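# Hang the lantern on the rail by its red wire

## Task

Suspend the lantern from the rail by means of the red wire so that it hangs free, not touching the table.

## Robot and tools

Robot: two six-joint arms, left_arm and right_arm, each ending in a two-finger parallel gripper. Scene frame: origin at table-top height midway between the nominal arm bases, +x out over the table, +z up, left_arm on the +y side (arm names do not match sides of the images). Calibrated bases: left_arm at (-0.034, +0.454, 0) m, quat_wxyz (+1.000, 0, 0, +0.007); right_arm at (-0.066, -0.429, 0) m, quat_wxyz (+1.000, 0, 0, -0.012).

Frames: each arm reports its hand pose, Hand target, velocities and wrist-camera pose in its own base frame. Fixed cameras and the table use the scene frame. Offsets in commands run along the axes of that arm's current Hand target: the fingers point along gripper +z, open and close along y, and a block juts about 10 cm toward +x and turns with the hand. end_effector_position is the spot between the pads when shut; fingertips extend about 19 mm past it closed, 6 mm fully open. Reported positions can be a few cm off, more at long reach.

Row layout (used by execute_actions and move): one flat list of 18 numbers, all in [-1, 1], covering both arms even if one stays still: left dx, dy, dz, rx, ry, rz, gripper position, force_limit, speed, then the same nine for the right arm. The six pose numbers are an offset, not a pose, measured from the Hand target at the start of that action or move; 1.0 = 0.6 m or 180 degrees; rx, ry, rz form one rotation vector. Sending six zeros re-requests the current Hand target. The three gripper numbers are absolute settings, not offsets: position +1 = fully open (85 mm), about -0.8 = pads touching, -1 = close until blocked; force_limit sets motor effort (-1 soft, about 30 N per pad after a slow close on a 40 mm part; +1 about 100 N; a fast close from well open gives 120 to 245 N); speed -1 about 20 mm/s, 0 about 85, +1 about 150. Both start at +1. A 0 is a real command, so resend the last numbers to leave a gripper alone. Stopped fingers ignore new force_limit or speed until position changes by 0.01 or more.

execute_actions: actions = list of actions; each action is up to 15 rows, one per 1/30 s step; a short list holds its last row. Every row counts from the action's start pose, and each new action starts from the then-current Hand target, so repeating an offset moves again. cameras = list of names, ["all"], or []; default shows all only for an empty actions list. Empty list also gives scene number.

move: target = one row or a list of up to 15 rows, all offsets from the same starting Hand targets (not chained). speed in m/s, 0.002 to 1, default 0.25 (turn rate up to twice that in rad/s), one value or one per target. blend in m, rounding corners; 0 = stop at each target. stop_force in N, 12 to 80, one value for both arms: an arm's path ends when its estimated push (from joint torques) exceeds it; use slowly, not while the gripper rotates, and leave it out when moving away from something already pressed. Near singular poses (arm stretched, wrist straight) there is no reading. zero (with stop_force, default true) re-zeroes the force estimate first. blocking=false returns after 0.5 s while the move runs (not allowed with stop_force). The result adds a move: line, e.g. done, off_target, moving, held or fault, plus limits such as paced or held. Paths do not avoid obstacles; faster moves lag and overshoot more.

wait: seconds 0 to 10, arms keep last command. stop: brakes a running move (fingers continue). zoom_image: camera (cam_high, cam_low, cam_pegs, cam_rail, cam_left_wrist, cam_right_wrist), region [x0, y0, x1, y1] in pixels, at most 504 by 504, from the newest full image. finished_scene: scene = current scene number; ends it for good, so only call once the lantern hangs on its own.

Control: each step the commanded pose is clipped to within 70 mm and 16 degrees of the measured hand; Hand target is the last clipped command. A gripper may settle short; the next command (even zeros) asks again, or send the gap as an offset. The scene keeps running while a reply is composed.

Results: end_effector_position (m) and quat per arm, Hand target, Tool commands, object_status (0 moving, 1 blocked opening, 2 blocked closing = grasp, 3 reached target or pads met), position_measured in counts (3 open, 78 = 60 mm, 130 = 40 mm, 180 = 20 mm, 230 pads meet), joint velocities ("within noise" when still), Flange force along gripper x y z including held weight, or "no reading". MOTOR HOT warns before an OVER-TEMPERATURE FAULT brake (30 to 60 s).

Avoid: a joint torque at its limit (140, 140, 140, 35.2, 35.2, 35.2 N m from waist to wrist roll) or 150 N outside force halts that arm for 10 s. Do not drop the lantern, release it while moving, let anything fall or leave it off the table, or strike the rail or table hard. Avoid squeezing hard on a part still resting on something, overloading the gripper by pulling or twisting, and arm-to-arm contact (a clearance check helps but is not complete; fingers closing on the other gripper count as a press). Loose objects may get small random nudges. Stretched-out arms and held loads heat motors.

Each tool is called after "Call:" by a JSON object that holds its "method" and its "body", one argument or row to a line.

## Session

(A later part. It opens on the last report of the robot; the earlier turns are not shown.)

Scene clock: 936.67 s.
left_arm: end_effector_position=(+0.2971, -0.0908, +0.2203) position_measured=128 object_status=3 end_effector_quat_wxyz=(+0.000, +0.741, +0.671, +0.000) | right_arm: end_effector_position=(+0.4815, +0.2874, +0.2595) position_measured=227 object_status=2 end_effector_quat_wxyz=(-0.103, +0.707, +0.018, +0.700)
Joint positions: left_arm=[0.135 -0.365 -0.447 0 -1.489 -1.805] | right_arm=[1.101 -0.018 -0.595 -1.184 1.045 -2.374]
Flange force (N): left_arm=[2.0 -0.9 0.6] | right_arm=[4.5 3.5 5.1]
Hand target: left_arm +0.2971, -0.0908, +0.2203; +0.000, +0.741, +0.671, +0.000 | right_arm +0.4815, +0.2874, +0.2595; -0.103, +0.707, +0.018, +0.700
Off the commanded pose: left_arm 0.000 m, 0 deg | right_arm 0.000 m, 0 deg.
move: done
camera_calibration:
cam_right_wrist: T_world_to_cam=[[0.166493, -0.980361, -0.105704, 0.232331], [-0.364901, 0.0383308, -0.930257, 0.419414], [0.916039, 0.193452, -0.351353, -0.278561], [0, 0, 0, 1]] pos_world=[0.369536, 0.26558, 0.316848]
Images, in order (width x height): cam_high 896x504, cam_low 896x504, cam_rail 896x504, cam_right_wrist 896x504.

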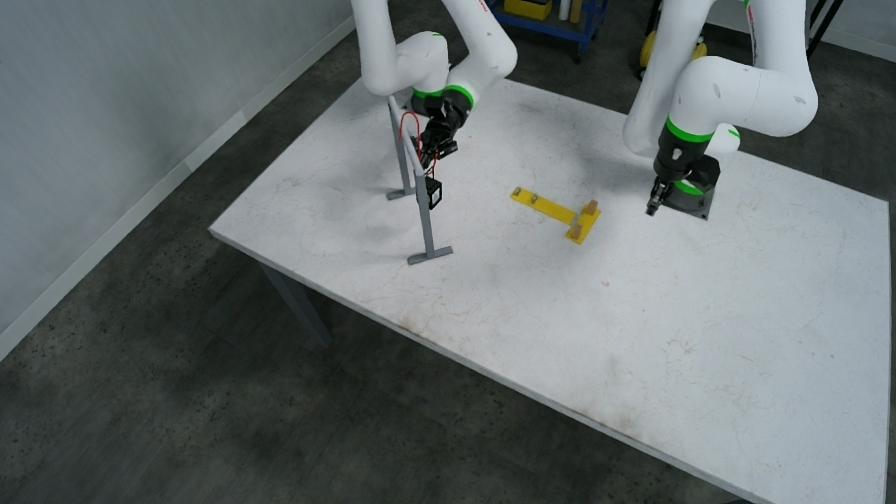

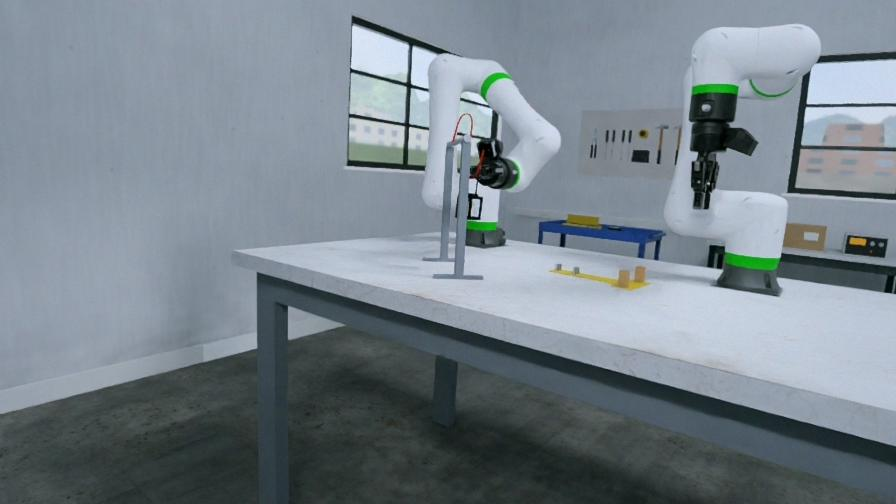

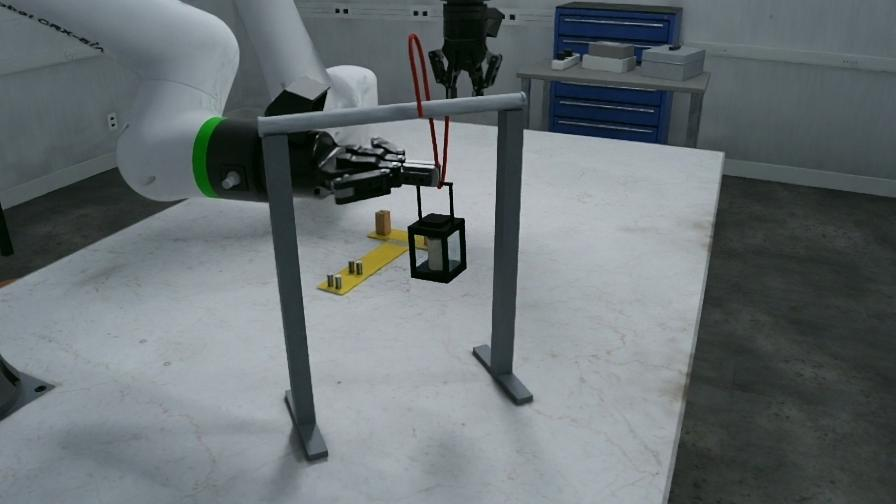

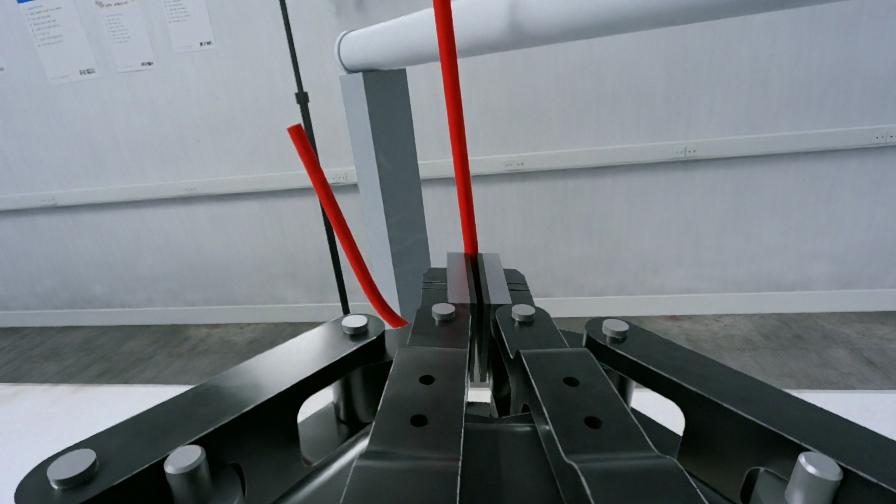

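Call:
{"method": "move", "body": {
  "target": [
    [0,0,0,0,0,0,0,0.3,-1,0.002,0.0165,0,0,0,0,-0.97,0.6,-1],
    [0,0,0,0,0,0,0,0.3,-1,-0.0642,0.0242,0,0,0,0,-0.97,0.6,-1]
  ],
  "speed": 0.03,
  "cameras": ["cam_low","cam_right_wrist","cam_rail","cam_high"]
}}

Call:
{"method": "zoom_image", "body": {
  "camera": "cam_low",
  "region": [420, 70, 560, 200]
}}

Call:
{"method": "zoom_image", "body": {
  "camera": "cam_rail",
  "region": [340, 0, 540, 240]
}}

Call:
{"method": "zoom_image", "body": {
  "camera": "cam_high",
  "region": [370, 60, 500, 190]
}}

Scene clock: 948.00 s.
left_arm: end_effector_position=(+0.2971, -0.0908, +0.2203) position_measured=128 object_status=3 end_effector_quat_wxyz=(+0.000, +0.741, +0.671, +0.000) | right_arm: end_effector_position=(+0.4832, +0.2778, +0.2195) position_measured=227 object_status=2 end_effector_quat_wxyz=(-0.103, +0.707, +0.018, +0.700)
Joint positions: left_arm=[0.135 -0.365 -0.447 0 -1.489 -1.805] | right_arm=[1.109 0.09 -0.641 -1.115 1.114 -2.53]
Flange force (N): left_arm=[2.8 -0.8 0.7] | right_arm=[5.4 3.3 5.5]
Hand target: left_arm +0.2971, -0.0908, +0.2203; +0.000, +0.741, +0.671, +0.000 | right_arm +0.4832, +0.2778, +0.2195; -0.103, +0.707, +0.018, +0.700
Off the commanded pose: left_arm 0.000 m, 0 deg | right_arm 0.000 m, 0 deg.
move: done
camera_calibration:
cam_right_wrist: T_world_to_cam=[[0.166493, -0.980361, -0.105704, 0.218408], [-0.364901, 0.0383308, -0.930257, 0.383192], [0.916039, 0.193452, -0.351353, -0.292315], [0, 0, 0, 1]] pos_world=[0.371236, 0.25598, 0.276848]
Images, in order (width x height): cam_high 896x504, cam_low 896x504, cam_rail 896x504, cam_right_wrist 896x504.

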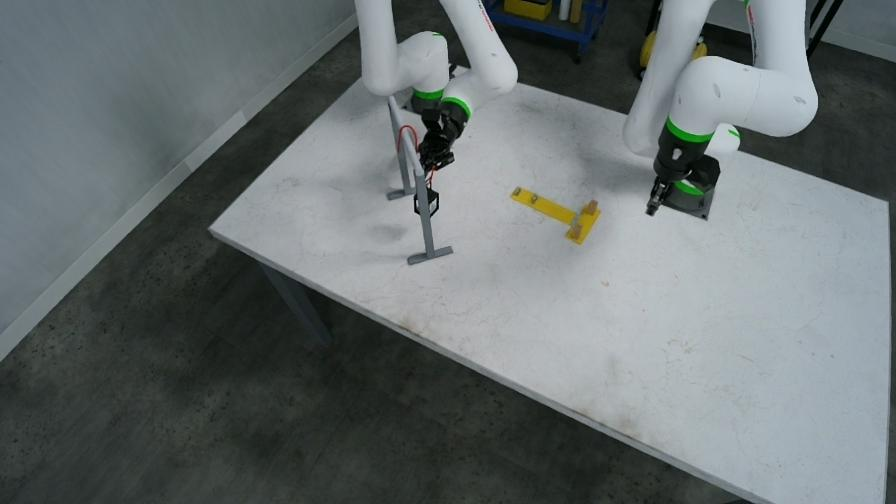

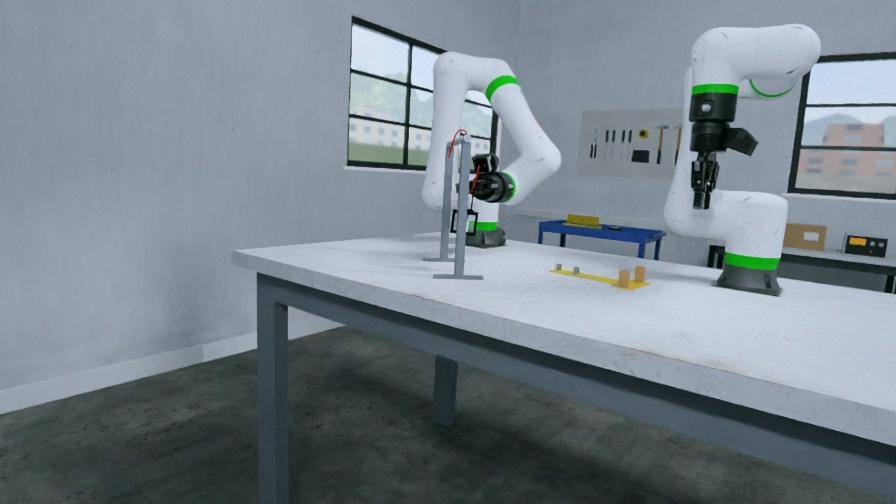

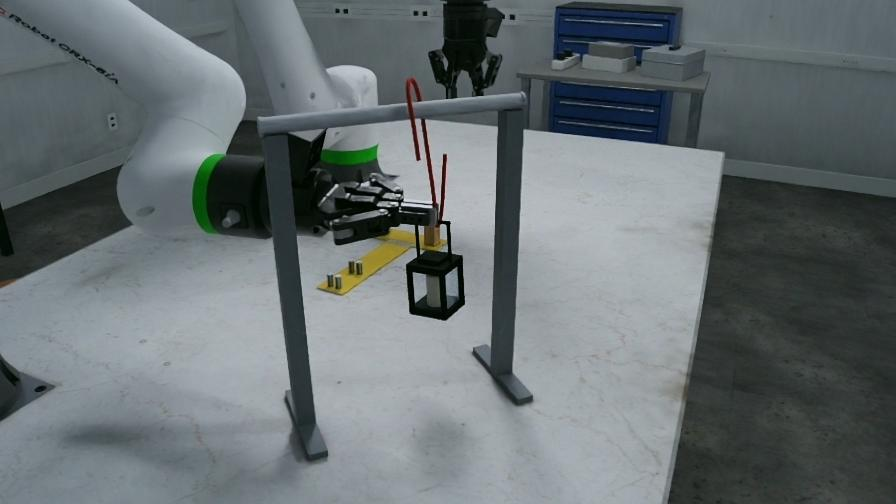

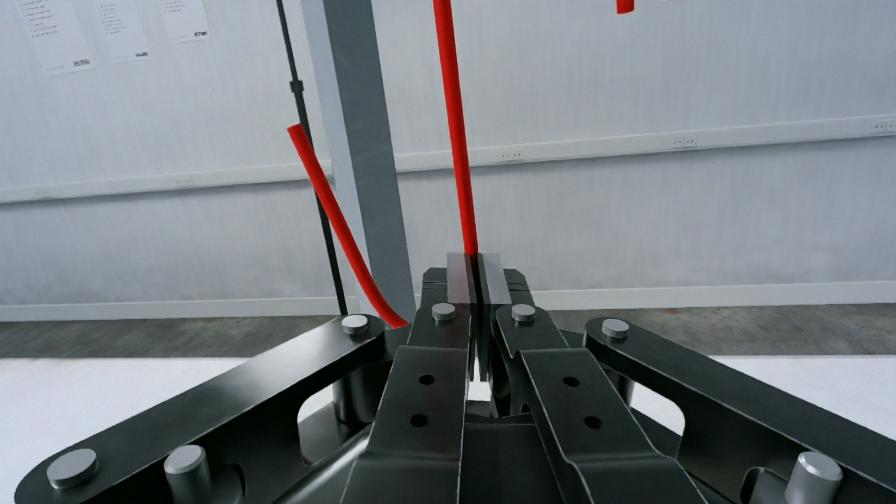

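Scaled by 3.600.

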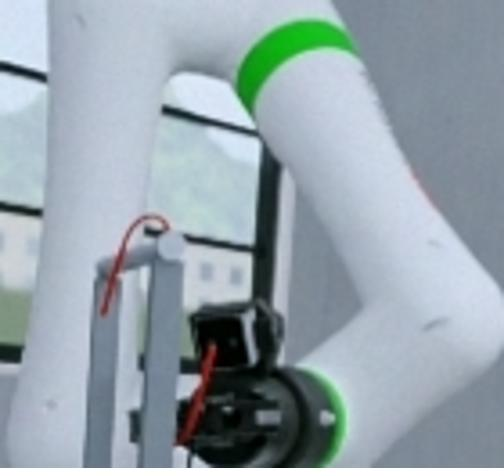

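Scaled by 2.100.

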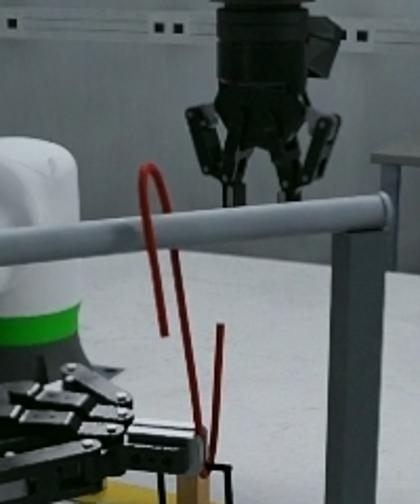

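Scaled by 3.877.

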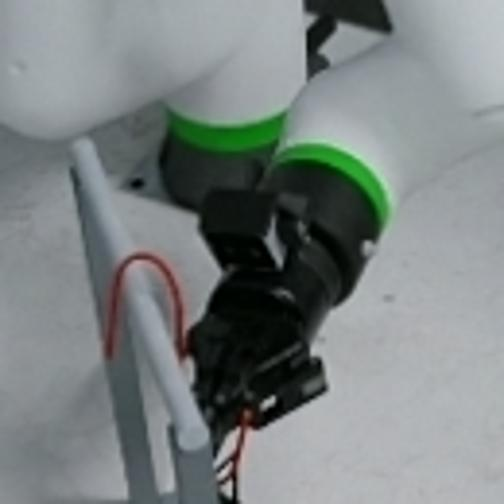

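Call:
{"method": "move", "body": {
  "target": [0,0,0,0,0,0,0,0.3,-1,-0.0331,0.004,0,0,0,0,-0.97,0.6,-1],
  "speed": 0.02,
  "cameras": ["cam_low","cam_rail","cam_high"]
}}

Call:
{"method": "zoom_image", "body": {
  "camera": "cam_low",
  "region": [420, 100, 500, 180]
}}

Call:
{"method": "zoom_image", "body": {
  "camera": "cam_rail",
  "region": [370, 60, 490, 200]
}}

Call:
{"method": "zoom_image", "body": {
  "camera": "cam_high",
  "region": [370, 90, 460, 180]
}}

Scene clock: 954.17 s.
left_arm: end_effector_position=(+0.2971, -0.0908, +0.2203) position_measured=128 object_status=3 end_effector_quat_wxyz=(+0.000, +0.741, +0.671, +0.000) | right_arm: end_effector_position=(+0.4832, +0.2778, +0.1995) position_measured=227 object_status=2 end_effector_quat_wxyz=(-0.103, +0.707, +0.018, +0.700)
Joint positions: left_arm=[0.135 -0.365 -0.447 0 -1.489 -1.805] | right_arm=[1.119 0.158 -0.65 -1.091 1.155 -2.602]
Flange force (N): left_arm=[2.5 -1.4 0.8] | right_arm=[13.1 4.3 5.8]
Hand target: left_arm +0.2971, -0.0908, +0.2203; +0.000, +0.741, +0.671, +0.000 | right_arm +0.4832, +0.2778, +0.1995; -0.103, +0.707, +0.018, +0.700
Off the commanded pose: left_arm 0.000 m, 0 deg | right_arm 0.000 m, 0 deg.
move: done
Images, in order (width x height): cam_high 896x504, cam_low 896x504, cam_rail 896x504.

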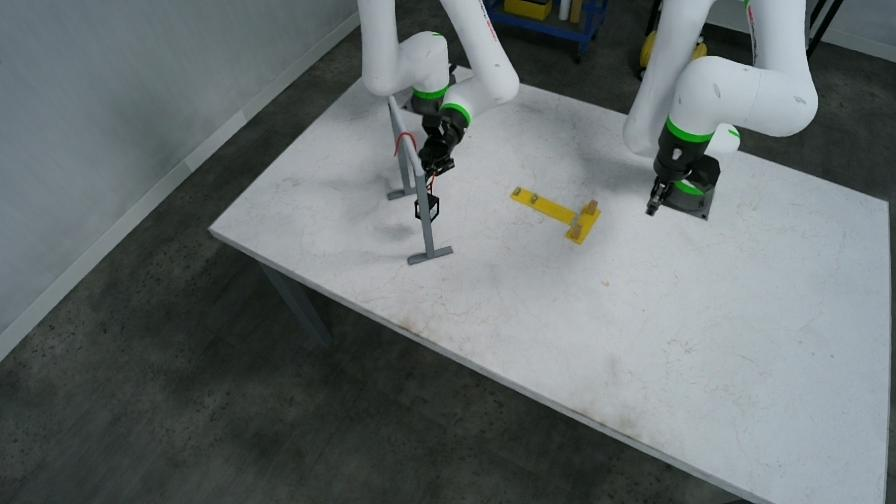

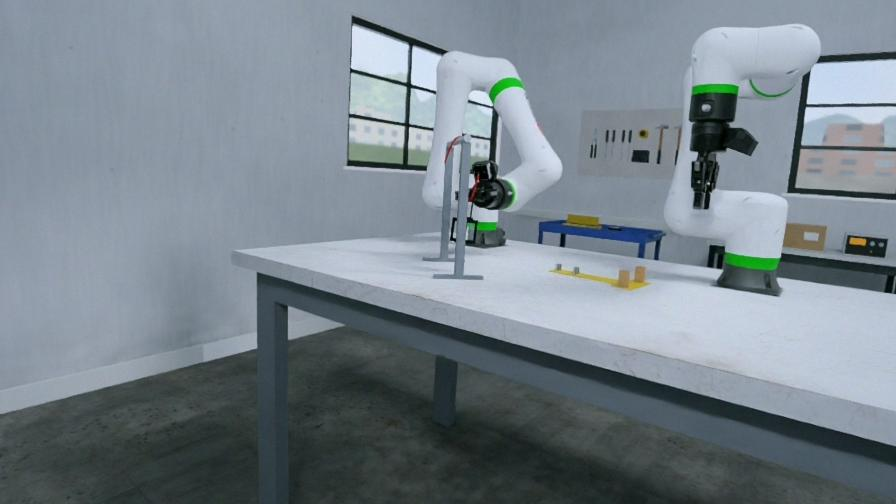

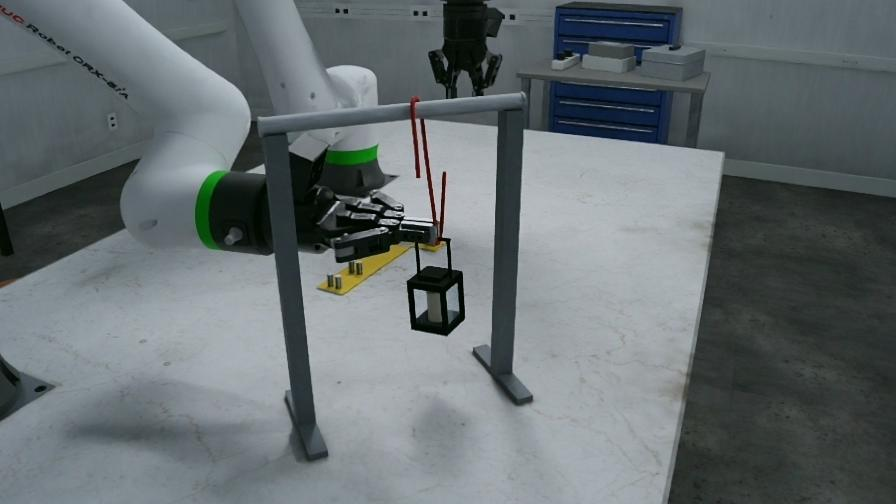

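Scaled by 6.300.

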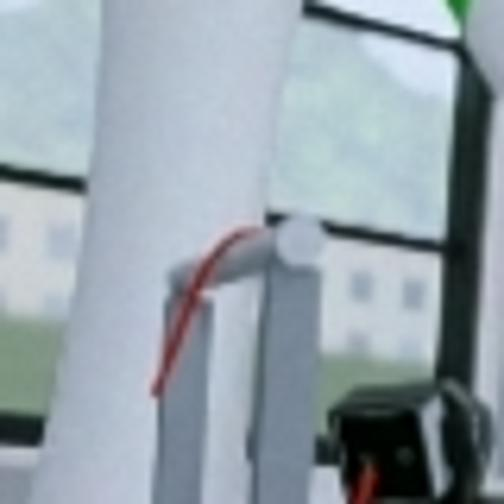

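Scaled by 3.600.

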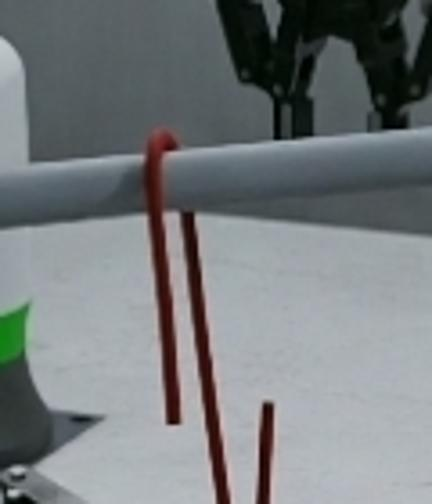

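Scaled by 5.600.

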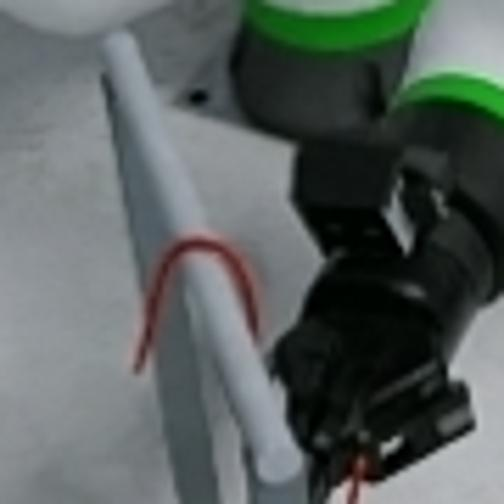

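Call:
{"method": "move", "body": {
  "target": [0,0,0,0,0,0,0,0.3,-1,0.0015,0,0,0,0,0,-0.97,0.6,-1],
  "speed": 0.02
}}

Call:
{"method": "move", "body": {
  "target": [0,0,0,0,0,0,0,0.3,-1,0,0,0,0,0,0,-0.55,0,-1],
  "cameras": ["cam_low","cam_rail","cam_right_wrist"]
}}

Call:
{"method": "zoom_image", "body": {
  "camera": "cam_rail",
  "region": [340, 60, 520, 350]
}}

Call:
{"method": "zoom_image", "body": {
  "camera": "cam_low",
  "region": [420, 110, 520, 250]
}}

Scene clock: 962.03 s.
left_arm: end_effector_position=(+0.2971, -0.0908, +0.2203) position_measured=128 object_status=3 end_effector_quat_wxyz=(+0.000, +0.741, +0.671, +0.000) | right_arm: end_effector_position=(+0.4832, +0.2777, +0.2003) position_measured=227 object_status=2 end_effector_quat_wxyz=(-0.103, +0.707, +0.018, +0.700)
Joint positions: left_arm=[0.135 -0.365 -0.447 0 -1.489 -1.805] | right_arm=[1.119 0.155 -0.65 -1.092 1.153 -2.599]
Flange force (N): left_arm=[2.1 -0.8 0.6] | right_arm=[9.4 3.8 5.8]
Hand target: left_arm +0.2971, -0.0908, +0.2203; +0.000, +0.741, +0.671, +0.000 | right_arm +0.4832, +0.2777, +0.2003; -0.103, +0.707, +0.018, +0.700
Off the commanded pose: left_arm 0.000 m, 0 deg | right_arm 0.000 m, 0 deg.
move: done

Scene clock: 962.83 s.
left_arm: end_effector_position=(+0.2971, -0.0908, +0.2203) position_measured=128 object_status=3 end_effector_quat_wxyz=(+0.000, +0.741, +0.671, +0.000) | right_arm: end_effector_position=(+0.4832, +0.2777, +0.2003) position_measured=199 object_status=0 end_effector_quat_wxyz=(-0.103, +0.707, +0.018, +0.700)
Joint positions: left_arm=[0.135 -0.365 -0.447 0 -1.489 -1.805] | right_arm=[1.119 0.155 -0.649 -1.092 1.153 -2.599]
Flange force (N): left_arm=[2.1 -1.1 0.9] | right_arm=[7.5 3.6 5.7]
Hand target: left_arm +0.2971, -0.0908, +0.2203; +0.000, +0.741, +0.671, +0.000 | right_arm +0.4832, +0.2777, +0.2003; -0.103, +0.707, +0.018, +0.700
Off the commanded pose: left_arm 0.000 m, 0 deg | right_arm 0.000 m, 0 deg.
move: done
camera_calibration:
cam_right_wrist: T_world_to_cam=[[0.166528, -0.980363, -0.10563, 0.216259], [-0.365007, 0.038226, -0.93022, 0.365485], [0.91599, 0.193463, -0.351473, -0.29896], [0, 0, 0, 1]] pos_world=[0.371236, 0.255879, 0.257748]
Images, in order (width x height): cam_low 896x504, cam_rail 896x504, cam_right_wrist 896x504.

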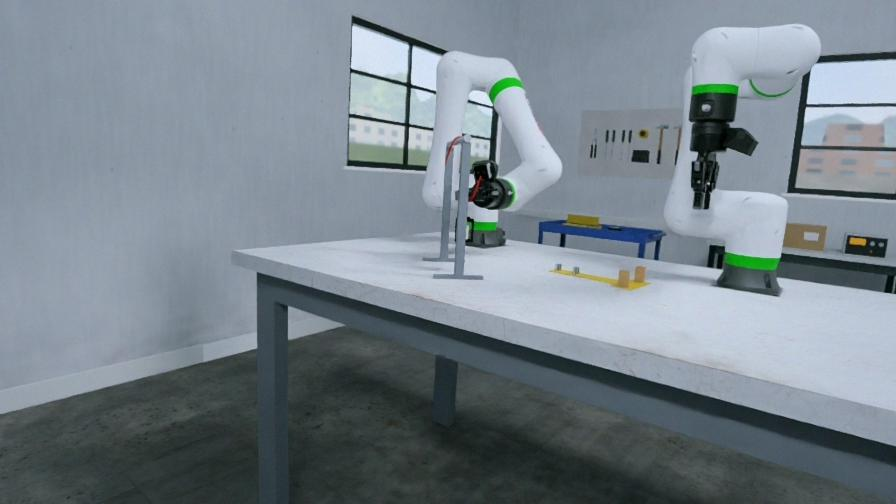

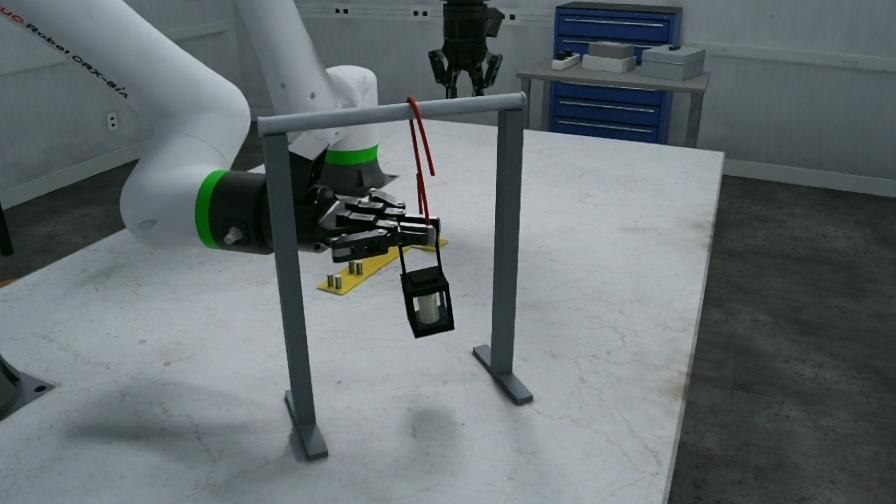

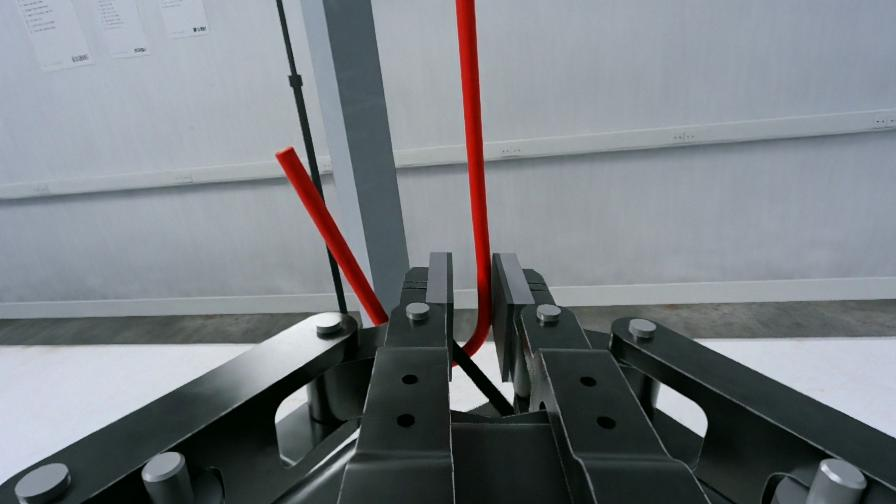

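Scaled by 1.738.

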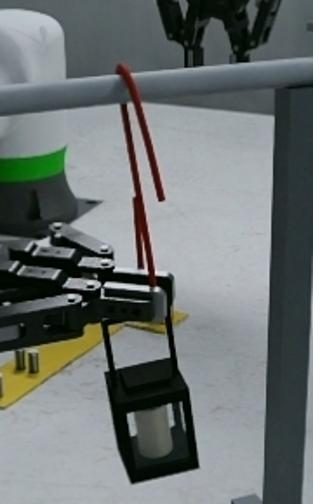

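Scaled by 3.600.

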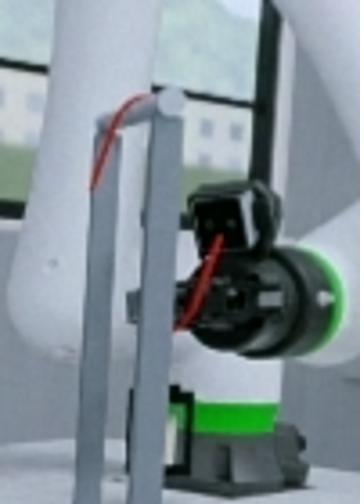

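Call:
{"method": "wait", "body": {
  "seconds": 1.5,
  "cameras": ["cam_right_wrist","cam_rail"]
}}

Call:
{"method": "zoom_image", "body": {
  "camera": "cam_right_wrist",
  "region": [360, 230, 600, 450]
}}

Call:
{"method": "zoom_image", "body": {
  "camera": "cam_rail",
  "region": [340, 60, 520, 350]
}}

Scene clock: 968.37 s.
left_arm: end_effector_position=(+0.2971, -0.0908, +0.2203) position_measured=128 object_status=3 end_effector_quat_wxyz=(+0.000, +0.741, +0.671, +0.000) | right_arm: end_effector_position=(+0.4832, +0.2777, +0.2003) position_measured=199 object_status=3 end_effector_quat_wxyz=(-0.103, +0.707, +0.018, +0.700)
Joint positions: left_arm=[0.135 -0.365 -0.447 0 -1.489 -1.805] | right_arm=[1.119 0.155 -0.649 -1.092 1.153 -2.599]
Flange force (N): left_arm=[2.3 -1.1 0.9] | right_arm=[7.1 3.3 6.1]
Hand target: left_arm +0.2971, -0.0908, +0.2203; +0.000, +0.741, +0.671, +0.000 | right_arm +0.4832, +0.2777, +0.2003; -0.103, +0.707, +0.018, +0.700
Tool commands: left_gripper/position=+0.0 left_gripper/force_limit=+0.3 left_gripper/speed=-1.0 right_gripper/position=-0.55 right_gripper/force_limit=+0.0 right_gripper/speed=-1.0
Off the commanded pose: left_arm 0.000 m, 0 deg | right_arm 0.000 m, 0 deg.
wait: 1.50 s; at rest from the start
camera_calibration:
cam_right_wrist: T_world_to_cam=[[0.166493, -0.980361, -0.105704, 0.216291], [-0.364901, 0.0383308, -0.930257, 0.365428], [0.916039, 0.193452, -0.351353, -0.299007], [0, 0, 0, 1]] pos_world=[0.371236, 0.25588, 0.257748]
Images, in order (width x height): cam_rail 896x504, cam_right_wrist 896x504.

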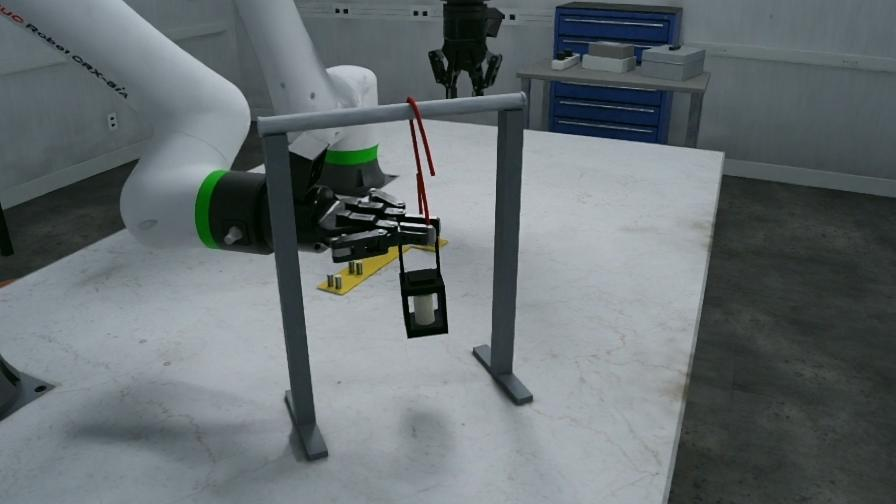

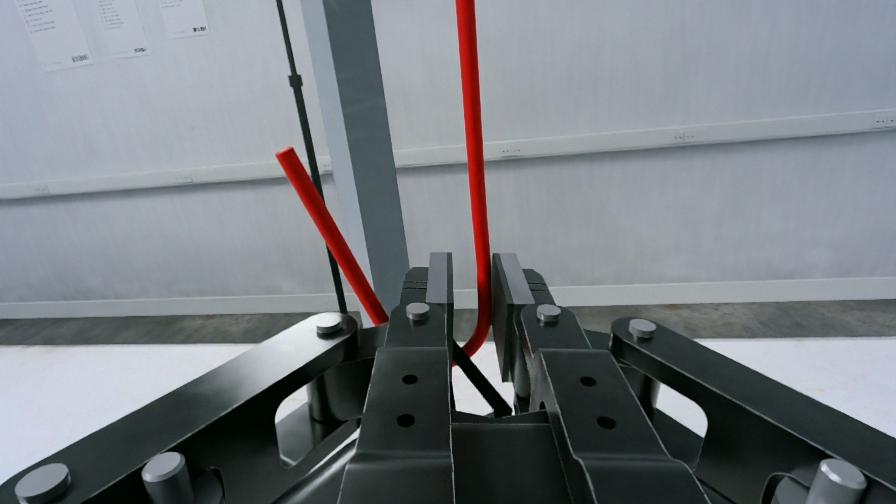

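Scaled by 2.100.

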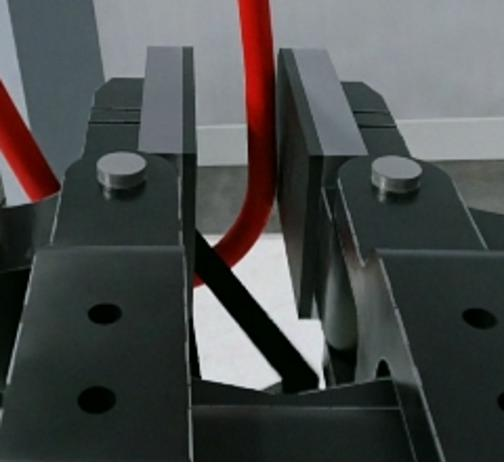

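Scaled by 1.738.

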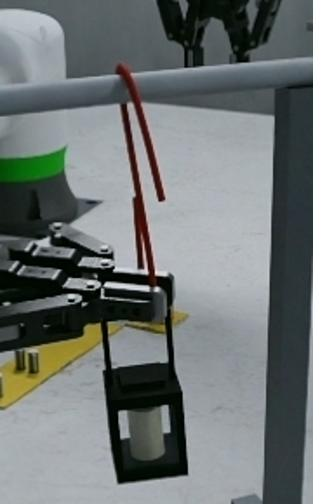

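Call:
{"method": "move", "body": {
  "target": [
    [0,0,0,0,0,0,0,0.3,-1,0,0.012,0,0,0,0,-0.55,0,-1],
    [0,0,0,0,0,0,0,0.3,-1,0,0.012,-0.06,0,0,0,-0.55,0,-1]
  ],
  "speed": 0.02,
  "cameras": ["cam_right_wrist","cam_rail"]
}}

Call:
{"method": "zoom_image", "body": {
  "camera": "cam_rail",
  "region": [340, 60, 520, 350]
}}

Scene clock: 974.13 s.
left_arm: end_effector_position=(+0.2971, -0.0908, +0.2203) position_measured=128 object_status=3 end_effector_quat_wxyz=(+0.000, +0.741, +0.671, +0.000) | right_arm: end_effector_position=(+0.4490, +0.2645, +0.1995) position_measured=199 object_status=3 end_effector_quat_wxyz=(-0.103, +0.707, +0.018, +0.700)
Joint positions: left_arm=[0.135 -0.365 -0.447 0 -1.489 -1.805] | right_arm=[1.191 0.094 -0.718 -1.151 1.202 -2.583]
Flange force (N): left_arm=[2.3 -1.5 0.7] | right_arm=[7.6 2.9 6.6]
Hand target: left_arm +0.2971, -0.0908, +0.2203; +0.000, +0.741, +0.671, +0.000 | right_arm +0.4490, +0.2645, +0.1995; -0.103, +0.707, +0.018, +0.700
Off the commanded pose: left_arm 0.000 m, 0 deg | right_arm 0.000 m, 0 deg.
move: done
camera_calibration:
cam_right_wrist: T_world_to_cam=[[0.166493, -0.980361, -0.105704, 0.20896], [-0.364901, 0.0383308, -0.930257, 0.35271], [0.916039, 0.193452, -0.351353, -0.265406], [0, 0, 0, 1]] pos_world=[0.337036, 0.24268, 0.256948]
Images, in order (width x height): cam_rail 896x504, cam_right_wrist 896x504.

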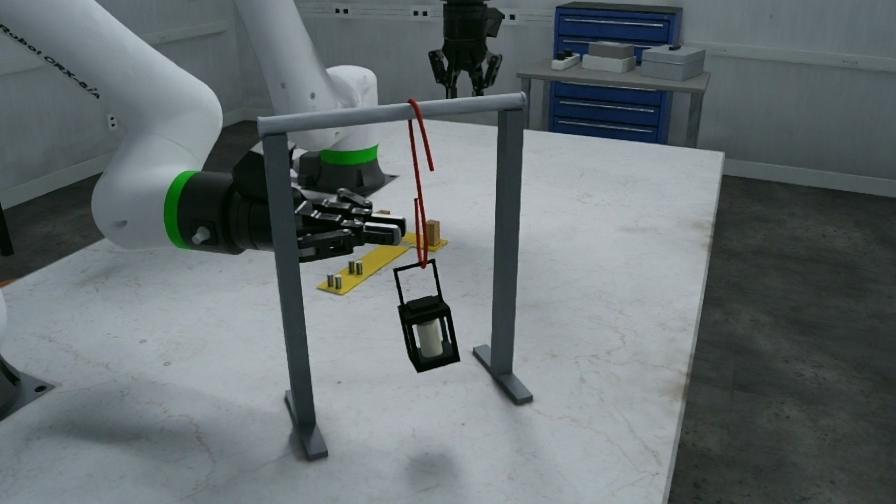

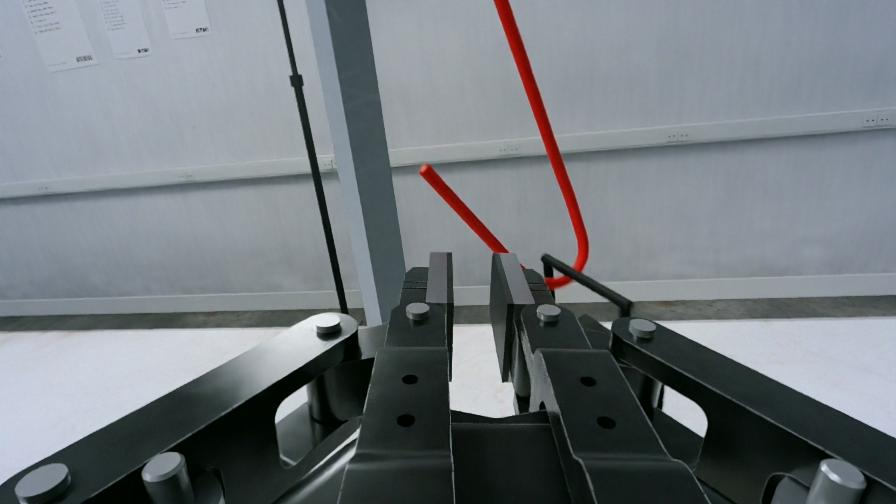

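Scaled by 1.738.

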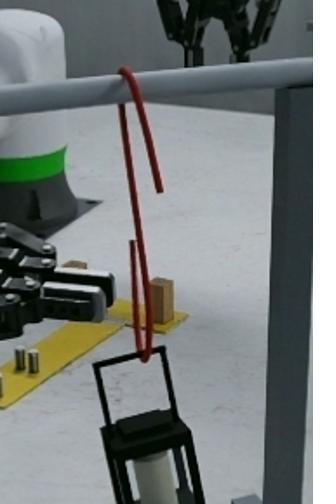

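Call:
{"method": "move", "body": {
  "target": [0,0,0,0,0,0,0,0.3,-1,0,-0.05,-0.2,0,0,0,-0.55,0,-1],
  "speed": 0.1
}}

Call:
{"method": "wait", "body": {
  "seconds": 3,
  "cameras": ["cam_right_wrist","cam_rail","cam_low","cam_high"]
}}

Call:
{"method": "zoom_image", "body": {
  "camera": "cam_rail",
  "region": [340, 60, 520, 350]
}}

Scene clock: 978.63 s.
left_arm: end_effector_position=(+0.2971, -0.0908, +0.2203) position_measured=128 object_status=3 end_effector_quat_wxyz=(+0.000, +0.741, +0.671, +0.000) | right_arm: end_effector_position=(+0.3257, +0.2733, +0.2031) position_measured=199 object_status=3 end_effector_quat_wxyz=(-0.103, +0.707, +0.018, +0.700)
Joint positions: left_arm=[0.135 -0.365 -0.447 0 -1.489 -1.805] | right_arm=[1.563 0.002 -0.768 -1.445 1.442 -2.47]
Flange force (N): left_arm=[2.7 -1.1 0.4] | right_arm=[6.9 1.5 10.6]
Hand target: left_arm +0.2971, -0.0908, +0.2203; +0.000, +0.741, +0.671, +0.000 | right_arm +0.3257, +0.2733, +0.2031; -0.103, +0.707, +0.018, +0.700
Off the commanded pose: left_arm 0.000 m, 0 deg | right_arm 0.000 m, 0 deg.
move: done

Scene clock: 981.63 s.
left_arm: end_effector_position=(+0.2971, -0.0908, +0.2203) position_measured=128 object_status=3 end_effector_quat_wxyz=(+0.000, +0.741, +0.671, +0.000) | right_arm: end_effector_position=(+0.3257, +0.2733, +0.2031) position_measured=199 object_status=3 end_effector_quat_wxyz=(-0.103, +0.707, +0.018, +0.700)
Joint positions: left_arm=[0.135 -0.365 -0.447 0 -1.489 -1.805] | right_arm=[1.563 0.002 -0.767 -1.445 1.442 -2.47]
Flange force (N): left_arm=[2.1 -0.7 0.7] | right_arm=[7.0 1.4 8.9]
Hand target: left_arm +0.2971, -0.0908, +0.2203; +0.000, +0.741, +0.671, +0.000 | right_arm +0.3257, +0.2733, +0.2031; -0.103, +0.707, +0.018, +0.700
Tool commands: left_gripper/position=+0.0 left_gripper/force_limit=+0.3 left_gripper/speed=-1.0 right_gripper/position=-0.55 right_gripper/force_limit=+0.0 right_gripper/speed=-1.0
Off the commanded pose: left_arm 0.000 m, 0 deg | right_arm 0.000 m, 0 deg.
wait: 3.00 s; at rest by 0.17 s
camera_calibration:
cam_right_wrist: T_world_to_cam=[[0.166493, -0.980361, -0.105704, 0.238415], [-0.364901, 0.0383308, -0.930257, 0.310697], [0.916039, 0.193452, -0.351353, -0.152785], [0, 0, 0, 1]] pos_world=[0.213636, 0.25138, 0.260548]
Images, in order (width x height): cam_high 896x504, cam_low 896x504, cam_rail 896x504, cam_right_wrist 896x504.

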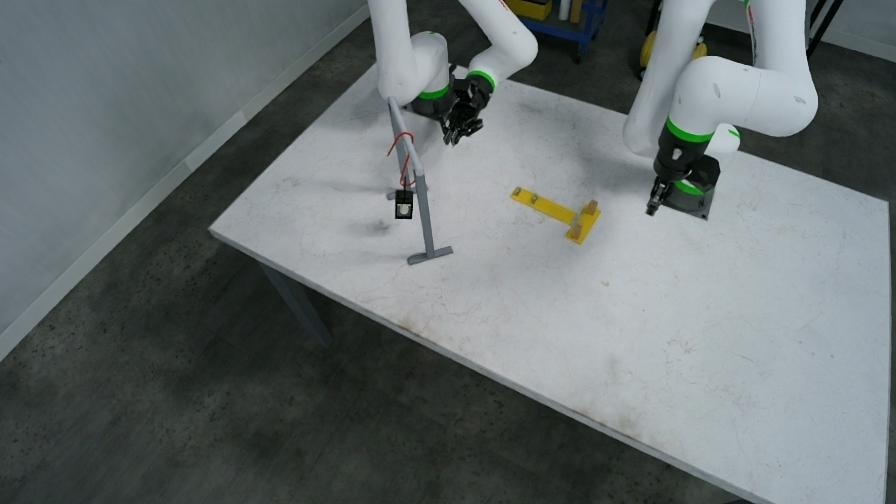

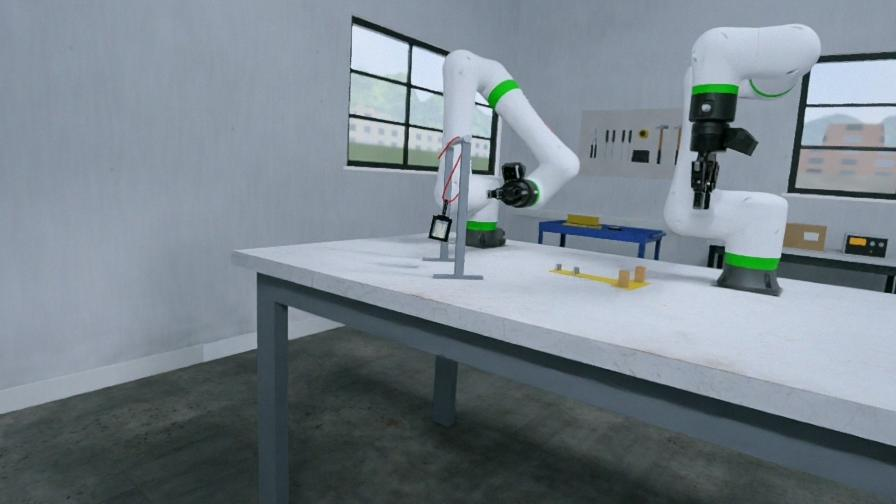

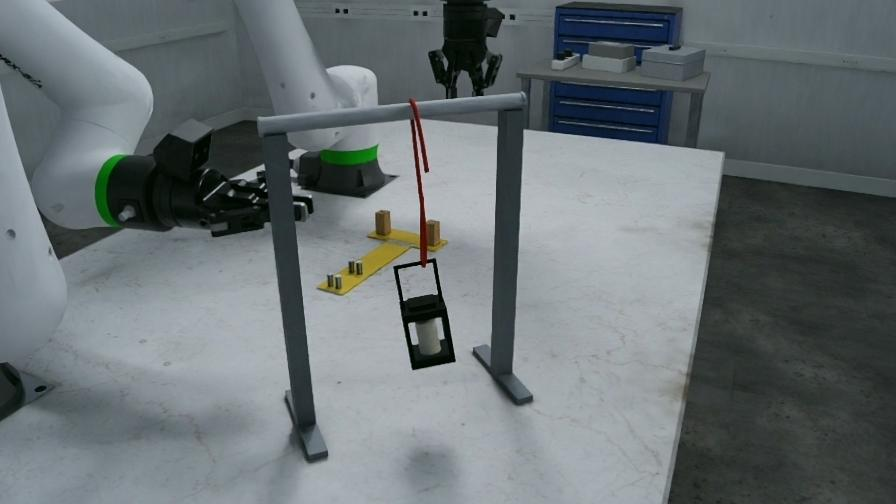

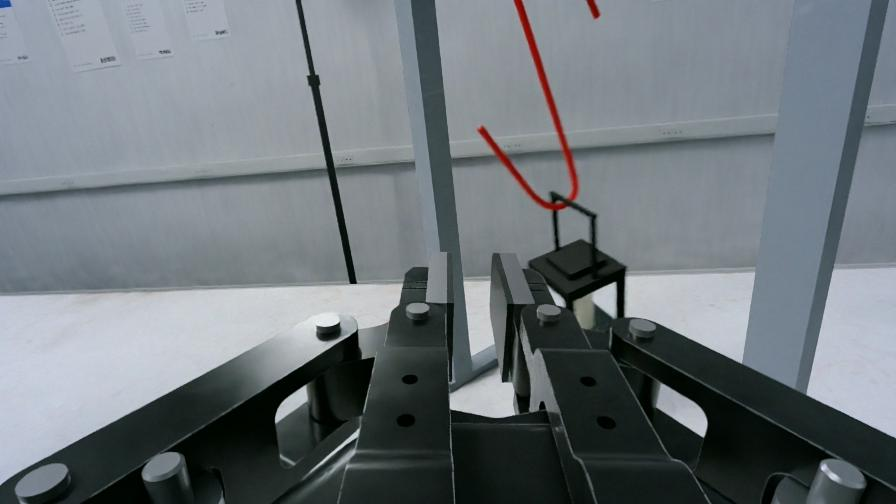

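Scaled by 1.738.

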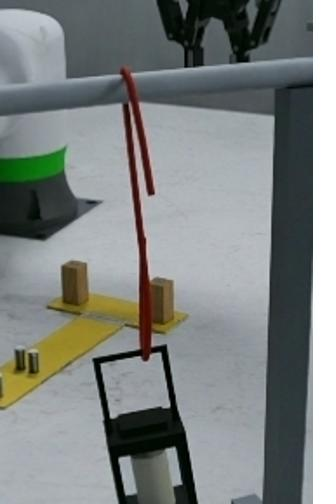

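Call:
{"method": "wait", "body": {
  "seconds": 8,
  "cameras": ["cam_rail","cam_low"]
}}

Call:
{"method": "wait", "body": {
  "seconds": 0.5,
  "cameras": ["cam_rail"]
}}

Scene clock: 992.07 s.
left_arm: end_effector_position=(+0.2971, -0.0908, +0.2203) position_measured=128 object_status=3 end_effector_quat_wxyz=(+0.000, +0.741, +0.671, +0.000) | right_arm: end_effector_position=(+0.3257, +0.2733, +0.2031) position_measured=199 object_status=3 end_effector_quat_wxyz=(-0.103, +0.707, +0.018, +0.700)
Joint positions: left_arm=[0.135 -0.365 -0.447 0 -1.489 -1.805] | right_arm=[1.563 0.002 -0.767 -1.445 1.442 -2.47]
Flange force (N): left_arm=[2.5 -1.2 0.9] | right_arm=[7.0 1.6 8.8]
Hand target: left_arm +0.2971, -0.0908, +0.2203; +0.000, +0.741, +0.671, +0.000 | right_arm +0.3257, +0.2733, +0.2031; -0.103, +0.707, +0.018, +0.700
Tool commands: left_gripper/position=+0.0 left_gripper/force_limit=+0.3 left_gripper/speed=-1.0 right_gripper/position=-0.55 right_gripper/force_limit=+0.0 right_gripper/speed=-1.0
Off the commanded pose: left_arm 0.000 m, 0 deg | right_arm 0.000 m, 0 deg.
wait: 8.00 s; at rest from the start
Images, in order (width x height): cam_low 896x504, cam_rail 896x504.

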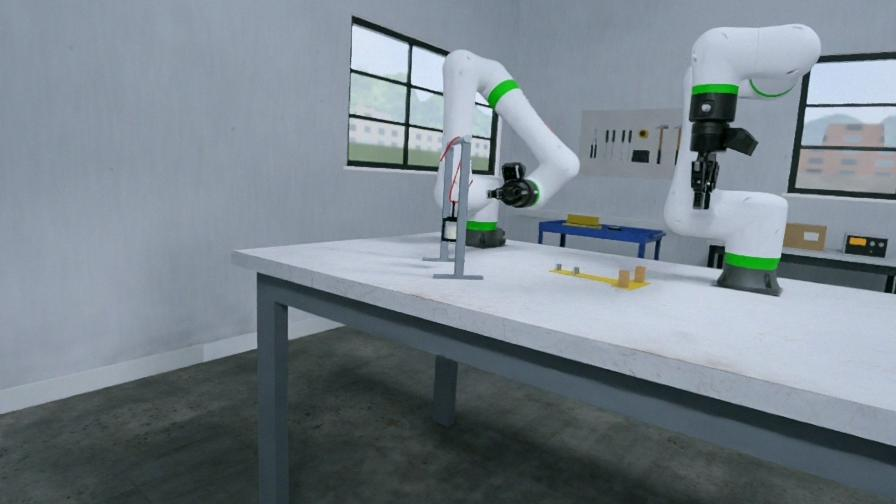

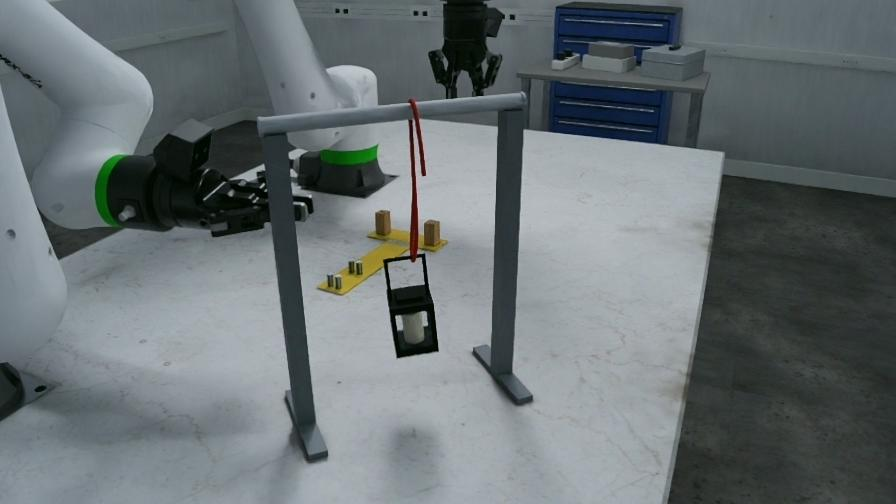

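Scene clock: 992.57 s.
left_arm: end_effector_position=(+0.2971, -0.0908, +0.2203) position_measured=128 object_status=3 end_effector_quat_wxyz=(+0.000, +0.741, +0.671, +0.000) | right_arm: end_effector_position=(+0.3257, +0.2733, +0.2031) position_measured=199 object_status=3 end_effector_quat_wxyz=(-0.103, +0.707, +0.018, +0.700)
Joint positions: left_arm=[0.135 -0.365 -0.447 0 -1.489 -1.805] | right_arm=[1.563 0.002 -0.767 -1.445 1.442 -2.47]
Flange force (N): left_arm=[2.3 -0.8 0.8] | right_arm=[7.3 0.9 8.7]
Hand target: left_arm +0.2971, -0.0908, +0.2203; +0.000, +0.741, +0.671, +0.000 | right_arm +0.3257, +0.2733, +0.2031; -0.103, +0.707, +0.018, +0.700
Tool commands: left_gripper/position=+0.0 left_gripper/force_limit=+0.3 left_gripper/speed=-1.0 right_gripper/position=-0.55 right_gripper/force_limit=+0.0 right_gripper/speed=-1.0
Off the commanded pose: left_arm 0.000 m, 0 deg | right_arm 0.000 m, 0 deg.
wait: 0.50 s; at rest by 0.17 s
Images, in order (width x height): cam_rail 896x504.

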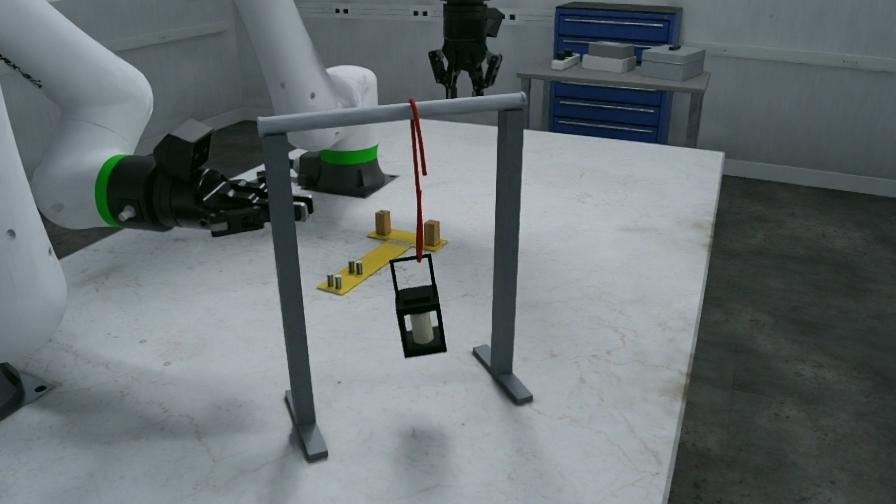

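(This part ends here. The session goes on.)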